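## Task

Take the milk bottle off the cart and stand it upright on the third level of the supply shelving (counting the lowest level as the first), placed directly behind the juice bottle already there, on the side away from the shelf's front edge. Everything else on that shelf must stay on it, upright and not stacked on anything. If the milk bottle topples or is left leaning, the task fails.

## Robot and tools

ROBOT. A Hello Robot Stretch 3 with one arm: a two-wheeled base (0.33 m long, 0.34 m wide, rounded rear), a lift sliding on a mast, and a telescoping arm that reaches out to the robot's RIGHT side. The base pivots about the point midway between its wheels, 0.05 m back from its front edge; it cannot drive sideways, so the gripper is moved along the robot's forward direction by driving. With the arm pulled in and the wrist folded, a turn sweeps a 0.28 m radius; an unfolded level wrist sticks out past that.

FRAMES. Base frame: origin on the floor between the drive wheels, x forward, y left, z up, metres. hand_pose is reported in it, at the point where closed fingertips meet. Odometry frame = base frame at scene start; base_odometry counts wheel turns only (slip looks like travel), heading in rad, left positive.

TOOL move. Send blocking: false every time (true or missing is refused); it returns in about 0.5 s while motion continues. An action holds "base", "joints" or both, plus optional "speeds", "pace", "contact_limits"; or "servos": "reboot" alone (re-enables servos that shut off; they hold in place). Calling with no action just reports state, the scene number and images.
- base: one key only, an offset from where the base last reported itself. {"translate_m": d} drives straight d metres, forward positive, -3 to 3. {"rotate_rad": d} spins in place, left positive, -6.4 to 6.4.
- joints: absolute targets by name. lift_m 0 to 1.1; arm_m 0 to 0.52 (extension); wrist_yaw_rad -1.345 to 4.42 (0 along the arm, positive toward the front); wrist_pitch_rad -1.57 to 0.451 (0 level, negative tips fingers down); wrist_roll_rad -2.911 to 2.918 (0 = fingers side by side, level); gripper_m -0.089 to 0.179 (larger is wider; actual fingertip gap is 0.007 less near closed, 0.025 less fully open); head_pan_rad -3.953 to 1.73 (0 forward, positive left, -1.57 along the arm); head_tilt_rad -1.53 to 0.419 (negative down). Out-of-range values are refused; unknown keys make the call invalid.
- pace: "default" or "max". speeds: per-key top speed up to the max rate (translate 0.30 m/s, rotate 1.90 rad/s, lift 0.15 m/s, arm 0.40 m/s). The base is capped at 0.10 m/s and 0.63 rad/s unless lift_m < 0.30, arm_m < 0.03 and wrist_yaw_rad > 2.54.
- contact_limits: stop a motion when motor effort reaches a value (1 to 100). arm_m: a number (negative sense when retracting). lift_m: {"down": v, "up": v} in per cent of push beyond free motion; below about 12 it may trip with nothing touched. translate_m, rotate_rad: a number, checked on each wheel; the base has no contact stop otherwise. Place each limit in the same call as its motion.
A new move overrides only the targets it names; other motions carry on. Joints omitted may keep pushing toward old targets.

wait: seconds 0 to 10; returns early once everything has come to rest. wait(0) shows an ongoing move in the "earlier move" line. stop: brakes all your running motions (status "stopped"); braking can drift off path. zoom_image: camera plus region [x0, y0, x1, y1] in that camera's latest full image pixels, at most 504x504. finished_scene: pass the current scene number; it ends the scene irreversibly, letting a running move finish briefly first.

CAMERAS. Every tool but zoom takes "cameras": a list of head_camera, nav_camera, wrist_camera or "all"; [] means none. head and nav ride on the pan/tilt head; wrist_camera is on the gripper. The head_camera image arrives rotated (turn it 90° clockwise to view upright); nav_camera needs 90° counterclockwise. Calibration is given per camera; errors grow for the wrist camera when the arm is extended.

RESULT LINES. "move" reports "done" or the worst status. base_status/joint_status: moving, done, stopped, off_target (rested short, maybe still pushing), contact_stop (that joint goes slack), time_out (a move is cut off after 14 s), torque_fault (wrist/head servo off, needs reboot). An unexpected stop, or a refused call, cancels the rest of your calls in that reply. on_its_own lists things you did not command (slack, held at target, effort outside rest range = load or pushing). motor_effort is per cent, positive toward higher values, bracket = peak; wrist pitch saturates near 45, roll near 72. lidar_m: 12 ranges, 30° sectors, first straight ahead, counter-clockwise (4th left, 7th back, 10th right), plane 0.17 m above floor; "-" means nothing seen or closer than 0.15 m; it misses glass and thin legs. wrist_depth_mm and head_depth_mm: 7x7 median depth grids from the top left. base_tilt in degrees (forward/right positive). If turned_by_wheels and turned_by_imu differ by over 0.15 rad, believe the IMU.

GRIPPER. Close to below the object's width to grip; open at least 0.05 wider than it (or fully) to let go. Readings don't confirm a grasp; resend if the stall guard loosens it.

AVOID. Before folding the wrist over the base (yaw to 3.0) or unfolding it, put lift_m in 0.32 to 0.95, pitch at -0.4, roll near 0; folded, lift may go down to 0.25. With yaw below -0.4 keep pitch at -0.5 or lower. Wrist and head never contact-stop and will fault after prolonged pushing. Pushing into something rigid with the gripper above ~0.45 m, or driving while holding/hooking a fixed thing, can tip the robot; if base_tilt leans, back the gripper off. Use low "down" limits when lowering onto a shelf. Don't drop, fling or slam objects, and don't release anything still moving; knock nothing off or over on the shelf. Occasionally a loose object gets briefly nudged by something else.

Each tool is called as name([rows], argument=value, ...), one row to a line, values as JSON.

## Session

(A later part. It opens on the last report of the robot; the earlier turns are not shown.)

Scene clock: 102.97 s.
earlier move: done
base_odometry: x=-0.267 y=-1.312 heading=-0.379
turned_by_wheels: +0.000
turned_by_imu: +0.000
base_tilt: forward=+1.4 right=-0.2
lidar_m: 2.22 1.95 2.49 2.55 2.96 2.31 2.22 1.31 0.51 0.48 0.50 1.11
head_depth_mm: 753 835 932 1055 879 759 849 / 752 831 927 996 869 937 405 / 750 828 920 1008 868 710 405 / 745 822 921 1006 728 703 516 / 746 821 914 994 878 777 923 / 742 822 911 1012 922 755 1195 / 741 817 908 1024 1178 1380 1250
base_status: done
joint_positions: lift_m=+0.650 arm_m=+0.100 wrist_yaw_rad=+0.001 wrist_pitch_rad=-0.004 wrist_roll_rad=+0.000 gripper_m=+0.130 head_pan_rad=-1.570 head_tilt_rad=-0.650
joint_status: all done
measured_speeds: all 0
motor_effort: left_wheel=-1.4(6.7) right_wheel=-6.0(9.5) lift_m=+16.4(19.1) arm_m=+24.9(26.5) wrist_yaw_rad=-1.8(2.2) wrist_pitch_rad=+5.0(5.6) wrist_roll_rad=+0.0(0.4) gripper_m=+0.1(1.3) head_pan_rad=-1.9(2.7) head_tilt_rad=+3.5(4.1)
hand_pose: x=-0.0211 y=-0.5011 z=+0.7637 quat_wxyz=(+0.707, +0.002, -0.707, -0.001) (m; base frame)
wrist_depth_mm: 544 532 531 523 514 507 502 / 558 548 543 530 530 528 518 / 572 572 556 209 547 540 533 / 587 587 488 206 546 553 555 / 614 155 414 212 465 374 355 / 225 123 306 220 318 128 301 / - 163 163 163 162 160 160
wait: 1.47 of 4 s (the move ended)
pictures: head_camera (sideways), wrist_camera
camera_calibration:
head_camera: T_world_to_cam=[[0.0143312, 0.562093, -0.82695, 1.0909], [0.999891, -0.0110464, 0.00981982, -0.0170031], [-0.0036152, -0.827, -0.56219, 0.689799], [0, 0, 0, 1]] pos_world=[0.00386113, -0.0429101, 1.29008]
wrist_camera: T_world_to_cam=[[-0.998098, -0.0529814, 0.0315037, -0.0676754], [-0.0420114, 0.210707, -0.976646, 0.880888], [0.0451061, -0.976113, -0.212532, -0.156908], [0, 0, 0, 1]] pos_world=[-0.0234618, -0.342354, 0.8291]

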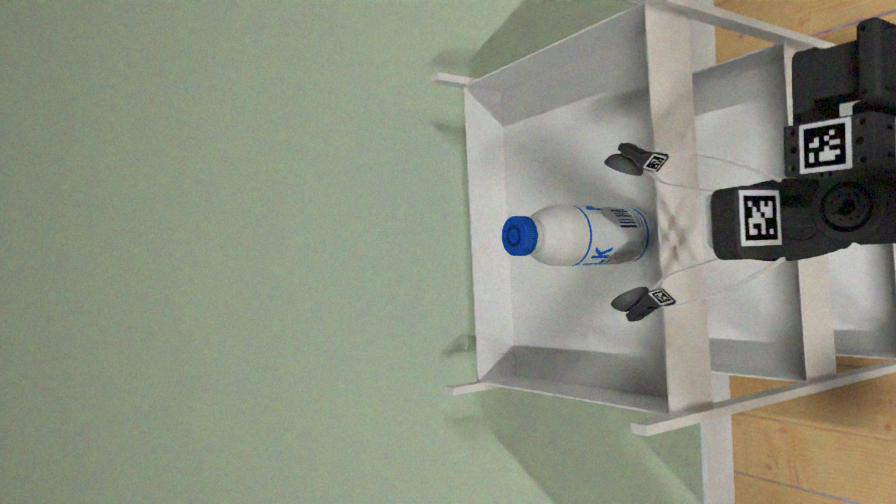

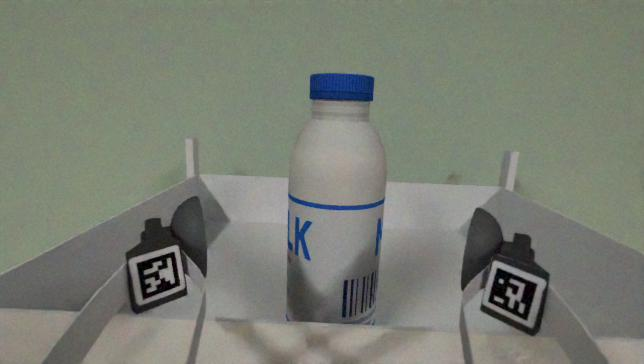

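move(joints={"arm_m":0.183}, blocking=false)

wait(seconds=4, cameras=["wrist_camera"])

move(joints={"gripper_m":0.035}, blocking=false)

wait(seconds=4, cameras=["wrist_camera","head_camera"])

Scene clock: 103.90 s.
move: moving
base_odometry: x=-0.267 y=-1.312 heading=-0.379
turned_by_wheels: +0.000
turned_by_imu: +0.000
base_tilt: forward=+1.3 right=-0.2
lidar_m: 2.22 1.94 2.50 2.56 2.95 2.31 2.21 1.31 0.51 0.48 0.50 1.11
head_depth_mm: 755 833 932 1061 873 758 864 / 754 832 930 992 866 937 405 / 751 828 923 1006 868 707 412 / 748 823 919 1000 730 685 842 / 746 820 916 996 875 775 923 / 745 820 915 1010 921 755 1200 / 741 815 911 1025 1179 1365 1249
base_status: not commanded
joint_positions: lift_m=+0.650 arm_m=+0.118 wrist_yaw_rad=+0.001 wrist_pitch_rad=-0.004 wrist_roll_rad=+0.000 gripper_m=+0.130 head_pan_rad=-1.570 head_tilt_rad=-0.650
joint_status: arm_m moving
measured_speeds: translate_m=+0.000 rotate_rad=+0.000 lift_m=+0.000 arm_m=+0.068 wrist_yaw_rad=+0.000 wrist_pitch_rad=+0.000 wrist_roll_rad=+0.000 head_pan_rad=+0.000 head_tilt_rad=+0.000
motor_effort: left_wheel=-1.7(1.8) right_wheel=-6.6(6.6) lift_m=+16.1(16.5) arm_m=+25.5(26.2) wrist_yaw_rad=-2.1(2.1) wrist_pitch_rad=+4.7(5.1) wrist_roll_rad=-0.2(0.2) gripper_m=-0.4(0.5) head_pan_rad=-1.8(2.1) head_tilt_rad=+3.2(3.9)
hand_pose: x=-0.0211 y=-0.5188 z=+0.7637 quat_wxyz=(+0.707, +0.002, -0.707, -0.001) (m; base frame)
wrist_depth_mm: 528 517 514 508 497 498 494 / 542 539 529 518 515 513 506 / 562 558 541 193 527 526 517 / 576 571 469 190 465 534 535 / 590 154 417 196 469 372 353 / 226 123 303 204 315 128 301 / - 149 250 207 247 145 255
camera_calibration:
head_camera: T_world_to_cam=[[0.0143312, 0.562093, -0.82695, 1.0909], [0.999891, -0.0110464, 0.00981982, -0.0170031], [-0.0036152, -0.827, -0.56219, 0.689799], [0, 0, 0, 1]] pos_world=[0.00386113, -0.0429101, 1.29008]
nav_camera: T_world_to_cam=[[0.0466047, -0.568826, 0.821136, -1.02592], [-0.998088, -0.0599333, 0.0151302, 0.0353792], [0.0406069, -0.820271, -0.570531, 0.703428], [0, 0, 0, 1]] pos_world=[0.0545599, -0.00444504, 1.24321]
wrist_camera: T_world_to_cam=[[-0.998098, -0.0529814, 0.0315037, -0.0686131], [-0.0420114, 0.210707, -0.976646, 0.884618], [0.0451061, -0.976113, -0.212532, -0.174185], [0, 0, 0, 1]] pos_world=[-0.0234618, -0.360054, 0.8291]

Scene clock: 105.23 s.
earlier move: done
base_odometry: x=-0.267 y=-1.312 heading=-0.379
turned_by_wheels: +0.000
turned_by_imu: +0.000
base_tilt: forward=+1.3 right=-0.2
lidar_m: 2.22 1.94 2.49 2.55 2.96 2.31 2.21 1.31 0.51 0.48 0.50 1.11
head_depth_mm: 756 835 932 1056 876 761 819 / 754 832 930 997 869 488 430 / 750 830 922 1008 819 476 492 / 747 824 919 1002 710 571 1048 / 747 824 920 1000 850 777 923 / 743 823 914 1010 921 756 1193 / 742 819 910 1026 1179 1369 1248
base_status: not commanded
joint_positions: lift_m=+0.650 arm_m=+0.183 wrist_yaw_rad=+0.001 wrist_pitch_rad=-0.004 wrist_roll_rad=+0.000 gripper_m=+0.130 head_pan_rad=-1.570 head_tilt_rad=-0.650
joint_status: all done
measured_speeds: all 0
motor_effort: left_wheel=-1.7(2.0) right_wheel=-6.0(7.1) lift_m=+16.3(16.5) arm_m=+25.5(26.2) wrist_yaw_rad=-1.5(2.6) wrist_pitch_rad=+4.3(5.4) wrist_roll_rad=+0.1(0.4) gripper_m=-1.5(1.5) head_pan_rad=-1.0(2.4) head_tilt_rad=+2.6(3.9)
hand_pose: x=-0.0211 y=-0.5841 z=+0.7637 quat_wxyz=(+0.707, +0.002, -0.707, -0.001) (m; base frame)
wrist_depth_mm: 465 455 448 445 444 436 429 / 476 469 466 126 451 446 439 / 494 485 480 128 465 463 457 / 511 502 400 122 475 473 474 / 521 155 150 123 402 369 350 / 230 123 285 128 299 128 296 / - 243 238 132 245 248 256
wait: 1.33 of 4 s (the move ended)
pictures: wrist_camera
camera_calibration:
wrist_camera: T_world_to_cam=[[-0.998098, -0.0529814, 0.0315037, -0.0720728], [-0.0420114, 0.210707, -0.976646, 0.898377], [0.0451061, -0.976113, -0.212532, -0.237925], [0, 0, 0, 1]] pos_world=[-0.0234618, -0.425354, 0.8291]

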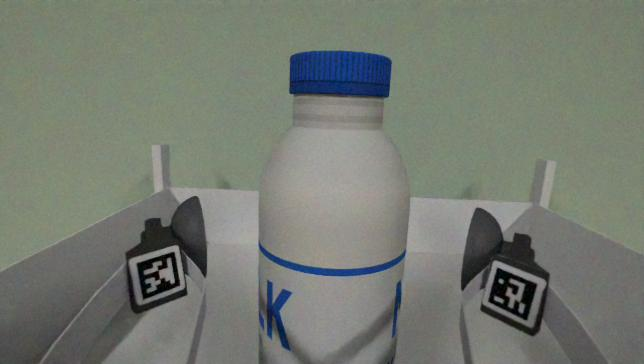

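Scene clock: 105.73 s.
move: moving
base_odometry: x=-0.267 y=-1.312 heading=-0.379
turned_by_wheels: +0.000
turned_by_imu: +0.000
base_tilt: forward=+1.4 right=-0.2
lidar_m: 2.22 1.94 2.49 2.55 2.96 2.31 2.21 1.31 0.51 0.48 0.50 1.11
head_depth_mm: 754 836 931 1050 878 762 817 / 752 832 927 996 867 488 430 / 753 827 926 1008 817 475 492 / 750 827 921 1003 709 571 1050 / 745 821 915 996 874 776 922 / 743 820 915 1015 920 752 1192 / 740 815 908 1023 1173 1379 1250
base_status: not commanded
joint_positions: lift_m=+0.650 arm_m=+0.183 wrist_yaw_rad=+0.001 wrist_pitch_rad=-0.004 wrist_roll_rad=+0.000 gripper_m=+0.093 head_pan_rad=-1.570 head_tilt_rad=-0.650
joint_status: gripper_m moving
measured_speeds: all 0
motor_effort: left_wheel=-1.8(1.9) right_wheel=-5.7(6.5) lift_m=+16.3(16.5) arm_m=+25.2(25.8) wrist_yaw_rad=-2.0(2.0) wrist_pitch_rad=+4.1(5.1) wrist_roll_rad=+0.1(0.3) gripper_m=-78.8(80.5) head_pan_rad=-1.3(2.6) head_tilt_rad=+2.8(3.7)
hand_pose: x=-0.0211 y=-0.5841 z=+0.7637 quat_wxyz=(+0.707, +0.002, -0.707, -0.001) (m; base frame)
wrist_depth_mm: 461 454 449 444 441 433 430 / 474 469 461 126 453 448 445 / 489 484 475 128 466 464 455 / 507 499 486 123 474 468 471 / 514 316 150 124 137 400 348 / 241 126 138 128 132 322 297 / 231 235 239 133 238 237 263
camera_calibration:
head_camera: T_world_to_cam=[[0.0143312, 0.562093, -0.82695, 1.0909], [0.999891, -0.0110464, 0.00981982, -0.0170031], [-0.0036152, -0.827, -0.56219, 0.689799], [0, 0, 0, 1]] pos_world=[0.00386113, -0.0429101, 1.29008]
nav_camera: T_world_to_cam=[[0.0466047, -0.568826, 0.821136, -1.02592], [-0.998088, -0.0599333, 0.0151302, 0.0353792], [0.0406069, -0.820271, -0.570531, 0.703428], [0, 0, 0, 1]] pos_world=[0.0545599, -0.00444504, 1.24321]
wrist_camera: T_world_to_cam=[[-0.998098, -0.0529814, 0.0315037, -0.0720728], [-0.0420114, 0.210707, -0.976646, 0.898377], [0.0451061, -0.976113, -0.212532, -0.237925], [0, 0, 0, 1]] pos_world=[-0.0234618, -0.425354, 0.8291]

Scene clock: 106.70 s.
earlier move: done
base_odometry: x=-0.267 y=-1.312 heading=-0.379
turned_by_wheels: +0.000
turned_by_imu: +0.000
base_tilt: forward=+1.4 right=-0.1
lidar_m: 2.22 1.94 2.49 2.55 2.95 2.31 2.21 1.31 0.51 0.48 0.50 1.11
head_depth_mm: 756 836 933 1058 880 759 817 / 753 830 925 998 869 487 431 / 750 827 926 1010 844 476 493 / 748 825 922 1003 712 572 1047 / 744 824 917 1001 879 776 922 / 742 819 913 1013 923 755 1192 / 741 815 912 1022 1178 1366 1252
base_status: not commanded
joint_positions: lift_m=+0.650 arm_m=+0.183 wrist_yaw_rad=+0.001 wrist_pitch_rad=-0.004 wrist_roll_rad=+0.000 gripper_m=+0.036 head_pan_rad=-1.570 head_tilt_rad=-0.650
joint_status: all done
measured_speeds: all 0
motor_effort: left_wheel=-1.7(1.9) right_wheel=-6.0(6.5) lift_m=+16.4(16.6) arm_m=+21.5(25.8) wrist_yaw_rad=-1.9(2.1) wrist_pitch_rad=+4.5(5.3) wrist_roll_rad=-0.1(0.3) gripper_m=-12.7(85.8) head_pan_rad=-1.3(2.6) head_tilt_rad=+3.4(3.7)
hand_pose: x=-0.0211 y=-0.5841 z=+0.7637 quat_wxyz=(+0.707, +0.002, -0.707, -0.001) (m; base frame)
wrist_depth_mm: 463 453 450 448 443 433 427 / 475 473 464 125 452 448 442 / 491 483 479 127 463 462 453 / 504 497 487 122 474 472 471 / 518 340 150 123 137 397 350 / 241 296 132 127 130 338 297 / 231 226 238 132 246 252 264
wait: 0.97 of 4 s (the move ended)
pictures: head_camera (sideways), wrist_camera
camera_calibration:
head_camera: T_world_to_cam=[[0.0143312, 0.562093, -0.82695, 1.0909], [0.999891, -0.0110464, 0.00981982, -0.0170031], [-0.0036152, -0.827, -0.56219, 0.689799], [0, 0, 0, 1]] pos_world=[0.00386113, -0.0429101, 1.29008]
wrist_camera: T_world_to_cam=[[-0.998098, -0.0529814, 0.0315037, -0.0720781], [-0.0420114, 0.210707, -0.976646, 0.898398], [0.0451061, -0.976113, -0.212532, -0.238023], [0, 0, 0, 1]] pos_world=[-0.0234618, -0.425454, 0.8291]

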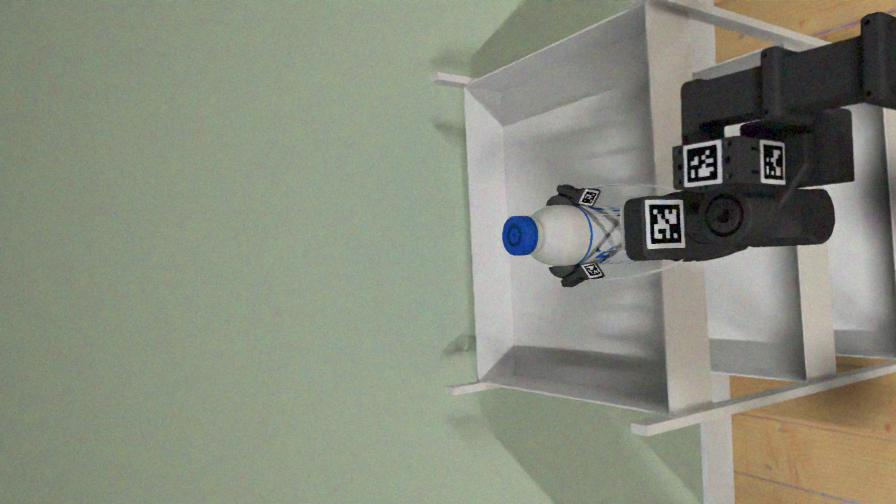

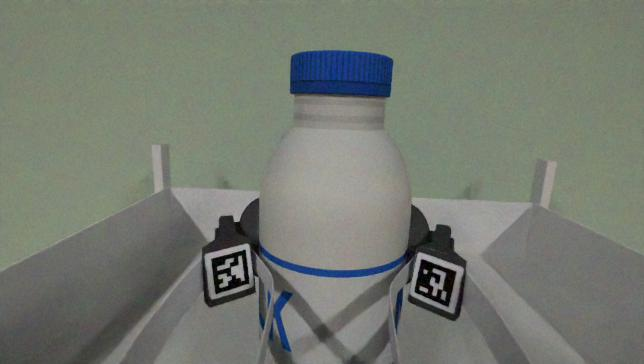

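move(joints={"lift_m":0.82}, blocking=false)

wait(seconds=4, cameras=["wrist_camera"])

move(joints={"arm_m":0.0}, blocking=false)

wait(seconds=4, cameras=["wrist_camera","head_camera"])

Scene clock: 107.50 s.
move: moving
base_odometry: x=-0.267 y=-1.312 heading=-0.379
turned_by_wheels: +0.000
turned_by_imu: +0.000
base_tilt: forward=+1.4 right=-0.2
lidar_m: 2.21 1.94 2.50 2.55 2.95 2.31 2.21 1.31 0.51 0.48 0.50 1.11
head_depth_mm: 755 837 932 1056 876 722 390 / 754 829 928 993 867 466 453 / 750 828 920 1004 839 457 501 / 747 826 919 1004 693 563 1045 / 747 822 915 1000 875 777 925 / 743 819 914 1017 922 755 1199 / 742 817 911 1025 1176 1367 1247
base_status: not commanded
joint_positions: lift_m=+0.675 arm_m=+0.183 wrist_yaw_rad=+0.001 wrist_pitch_rad=-0.049 wrist_roll_rad=+0.000 gripper_m=+0.036 head_pan_rad=-1.570 head_tilt_rad=-0.650
joint_status: lift_m moving
measured_speeds: translate_m=+0.000 rotate_rad=+0.000 lift_m=+0.097 arm_m=+0.000 wrist_yaw_rad=+0.000 wrist_pitch_rad=-0.024 wrist_roll_rad=+0.000 head_pan_rad=+0.000 head_tilt_rad=+0.000
motor_effort: left_wheel=-1.4(1.8) right_wheel=-5.8(6.3) lift_m=+39.1(42.4) arm_m=+16.9(20.0) wrist_yaw_rad=-1.9(2.0) wrist_pitch_rad=+13.2(14.5) wrist_roll_rad=-0.3(0.3) gripper_m=-12.1(13.3) head_pan_rad=-0.8(2.2) head_tilt_rad=+2.8(3.1)
hand_pose: x=-0.0211 y=-0.5827 z=+0.7773 quat_wxyz=(+0.707, +0.018, -0.707, -0.017) (m; base frame)
wrist_depth_mm: 455 449 442 439 436 430 421 / 474 465 460 124 446 448 440 / 494 484 477 127 463 462 456 / 514 498 490 121 477 475 474 / 530 341 150 122 136 405 486 / 241 300 132 127 130 343 298 / 236 238 257 132 247 262 271
camera_calibration:
head_camera: T_world_to_cam=[[0.0143312, 0.562093, -0.82695, 1.0909], [0.999891, -0.0110464, 0.00981982, -0.0170031], [-0.0036152, -0.827, -0.56219, 0.689799], [0, 0, 0, 1]] pos_world=[0.00386113, -0.0429101, 1.29008]
nav_camera: T_world_to_cam=[[0.0466047, -0.568826, 0.821136, -1.02592], [-0.998088, -0.0599333, 0.0151302, 0.0353792], [0.0406069, -0.820271, -0.570531, 0.703428], [0, 0, 0, 1]] pos_world=[0.0545599, -0.00444504, 1.24321]
wrist_camera: T_world_to_cam=[[-0.998099, -0.0542956, 0.0291741, -0.0714001], [-0.0421125, 0.255089, -0.966, 0.928901], [0.0450075, -0.965392, -0.256891, -0.192954], [0, 0, 0, 1]] pos_world=[-0.0234617, -0.427105, 0.849834]

Scene clock: 109.37 s.
earlier move: done
base_odometry: x=-0.267 y=-1.312 heading=-0.379
turned_by_wheels: +0.000
turned_by_imu: -0.001
base_tilt: forward=+1.4 right=-0.1
lidar_m: 2.22 1.94 2.49 2.55 2.96 2.31 2.21 1.31 0.51 0.48 0.50 1.11
head_depth_mm: 756 834 932 1060 338 299 958 / 754 830 932 1001 373 381 989 / 750 828 925 989 373 424 1043 / 749 825 906 600 491 773 1045 / 746 823 919 1000 873 774 920 / 743 819 915 1010 918 756 1192 / 739 814 910 1027 1177 1377 1245
base_status: not commanded
joint_positions: lift_m=+0.820 arm_m=+0.183 wrist_yaw_rad=+0.001 wrist_pitch_rad=-0.049 wrist_roll_rad=+0.000 gripper_m=+0.036 head_pan_rad=-1.570 head_tilt_rad=-0.650
joint_status: all done
measured_speeds: all 0
on_its_own: wrist_pitch_rad is at rest, and its effort (+12.8) is outside its rest range (-8 to +12)
motor_effort: left_wheel=-1.6(2.0) right_wheel=-6.0(6.7) lift_m=+38.4(42.4) arm_m=+8.1(20.0) wrist_yaw_rad=-1.5(2.2) wrist_pitch_rad=+12.8(14.5) wrist_roll_rad=+0.3(0.4) gripper_m=-11.9(14.1) head_pan_rad=-1.0(2.5) head_tilt_rad=+2.7(3.6)
hand_pose: x=-0.0211 y=-0.5827 z=+0.9220 quat_wxyz=(+0.707, +0.018, -0.707, -0.017) (m; base frame)
wrist_depth_mm: 453 445 446 437 436 426 422 / 471 464 460 123 445 443 437 / 497 482 478 126 467 463 454 / 514 506 500 122 483 481 471 / 538 527 150 122 136 501 490 / 565 549 132 127 130 509 513 / 590 424 449 132 441 443 537
wait: 1.87 of 4 s (the move ended)
pictures: wrist_camera
camera_calibration:
wrist_camera: T_world_to_cam=[[-0.998099, -0.0542978, 0.0291707, -0.0756246], [-0.0421141, 0.255182, -0.965975, 1.06872], [0.0450065, -0.965367, -0.256984, -0.155775], [0, 0, 0, 1]] pos_world=[-0.0234617, -0.427205, 0.994534]

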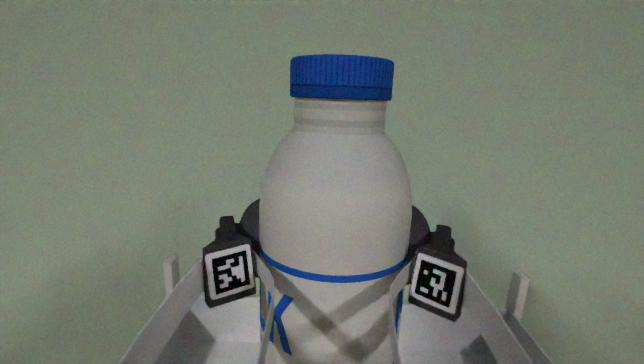

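Scene clock: 109.87 s.
move: moving
base_odometry: x=-0.267 y=-1.312 heading=-0.379
turned_by_wheels: +0.000
turned_by_imu: +0.000
base_tilt: forward=+1.4 right=-0.2
lidar_m: 2.22 1.94 2.50 2.56 2.95 2.31 2.21 1.31 0.51 0.48 0.50 1.11
head_depth_mm: 757 834 933 1058 350 300 957 / 754 832 930 996 362 365 984 / 749 830 923 989 362 393 1045 / 748 826 920 591 464 776 1050 / 748 823 915 1002 876 775 921 / 743 817 912 1015 920 756 1190 / 739 816 909 1025 1175 1375 1241
base_status: not commanded
joint_positions: lift_m=+0.820 arm_m=+0.165 wrist_yaw_rad=+0.001 wrist_pitch_rad=-0.050 wrist_roll_rad=+0.000 gripper_m=+0.036 head_pan_rad=-1.570 head_tilt_rad=-0.650
joint_status: arm_m moving
measured_speeds: translate_m=+0.000 rotate_rad=+0.000 lift_m=+0.000 arm_m=-0.068 wrist_yaw_rad=+0.000 wrist_pitch_rad=+0.000 wrist_roll_rad=+0.000 head_pan_rad=+0.000 head_tilt_rad=+0.000
motor_effort: left_wheel=-1.7(1.9) right_wheel=-5.8(6.5) lift_m=+37.7(38.3) arm_m=-25.4(26.5) wrist_yaw_rad=-1.7(2.1) wrist_pitch_rad=+13.2(13.7) wrist_roll_rad=+0.0(0.3) gripper_m=-12.4(13.5) head_pan_rad=-1.0(1.6) head_tilt_rad=+2.6(3.1)
hand_pose: x=-0.0211 y=-0.5650 z=+0.9219 quat_wxyz=(+0.707, +0.018, -0.707, -0.017) (m; base frame)
wrist_depth_mm: 465 464 456 452 448 442 439 / 487 485 477 121 458 461 451 / 509 499 492 125 482 471 467 / 521 521 515 121 496 497 484 / 552 544 150 122 137 519 511 / 575 571 132 127 130 525 530 / 604 423 458 132 456 444 557
camera_calibration:
head_camera: T_world_to_cam=[[0.0143312, 0.562093, -0.82695, 1.0909], [0.999891, -0.0110464, 0.00981982, -0.0170031], [-0.0036152, -0.827, -0.56219, 0.689799], [0, 0, 0, 1]] pos_world=[0.00386113, -0.0429101, 1.29008]
nav_camera: T_world_to_cam=[[0.0466047, -0.568826, 0.821136, -1.02592], [-0.998088, -0.0599333, 0.0151302, 0.0353792], [0.0406069, -0.820271, -0.570531, 0.703428], [0, 0, 0, 1]] pos_world=[0.0545599, -0.00444504, 1.24321]
wrist_camera: T_world_to_cam=[[-0.998099, -0.0543094, 0.0291481, -0.0746459], [-0.0421138, 0.255581, -0.96587, 1.06426], [0.0450062, -0.965261, -0.257382, -0.138249], [0, 0, 0, 1]] pos_world=[-0.0234617, -0.409506, 0.994534]

Scene clock: 111.97 s.
earlier move: done
base_odometry: x=-0.267 y=-1.312 heading=-0.379
turned_by_wheels: +0.000
turned_by_imu: -0.001
base_tilt: forward=+1.3 right=-0.2
lidar_m: 2.22 1.94 2.50 2.55 2.95 2.31 2.22 1.31 0.51 0.48 0.50 1.11
head_depth_mm: 754 835 931 1056 877 761 1263 / 751 832 931 996 867 943 915 / 750 829 923 1009 475 306 315 / 746 824 917 1002 462 483 333 / 744 822 919 1001 874 776 921 / 742 819 910 1012 922 756 1193 / 742 816 912 1027 1172 1366 1246
base_status: not commanded
joint_positions: lift_m=+0.820 arm_m=+0.000 wrist_yaw_rad=+0.001 wrist_pitch_rad=-0.050 wrist_roll_rad=+0.000 gripper_m=+0.036 head_pan_rad=-1.570 head_tilt_rad=-0.650
joint_status: all done
measured_speeds: all 0
on_its_own: wrist_pitch_rad is at rest, and its effort (+13.3) is outside its rest range (-8 to +12)
motor_effort: left_wheel=-1.4(1.9) right_wheel=-5.8(6.7) lift_m=+35.1(38.3) arm_m=-25.2(26.6) wrist_yaw_rad=-1.8(2.4) wrist_pitch_rad=+13.3(14.0) wrist_roll_rad=-0.2(0.3) gripper_m=-12.7(13.8) head_pan_rad=-0.6(2.1) head_tilt_rad=+2.7(3.3)
hand_pose: x=-0.0211 y=-0.3997 z=+0.9219 quat_wxyz=(+0.707, +0.018, -0.707, -0.017) (m; base frame)
wrist_depth_mm: 626 621 613 602 600 586 585 / 655 642 642 124 618 609 605 / 678 669 665 127 639 637 630 / 704 697 688 122 663 666 653 / 746 731 140 122 137 681 677 / 770 753 132 127 130 709 712 / 803 392 458 132 442 445 737
wait: 2.10 of 4 s (the move ended)
pictures: head_camera (sideways), wrist_camera
camera_calibration:
head_camera: T_world_to_cam=[[0.0143312, 0.562093, -0.82695, 1.0909], [0.999891, -0.0110464, 0.00981982, -0.0170031], [-0.0036152, -0.827, -0.56219, 0.689799], [0, 0, 0, 1]] pos_world=[0.00386113, -0.0429101, 1.29008]
wrist_camera: T_world_to_cam=[[-0.998099, -0.0543094, 0.0291481, -0.0656631], [-0.0421138, 0.255581, -0.96587, 1.02199], [0.0450062, -0.965261, -0.257382, 0.0214052], [0, 0, 0, 1]] pos_world=[-0.0234617, -0.244106, 0.994534]

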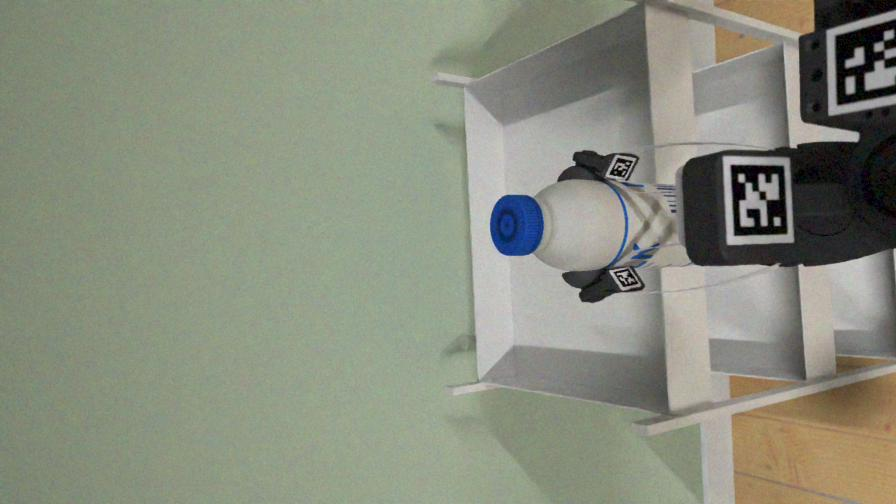

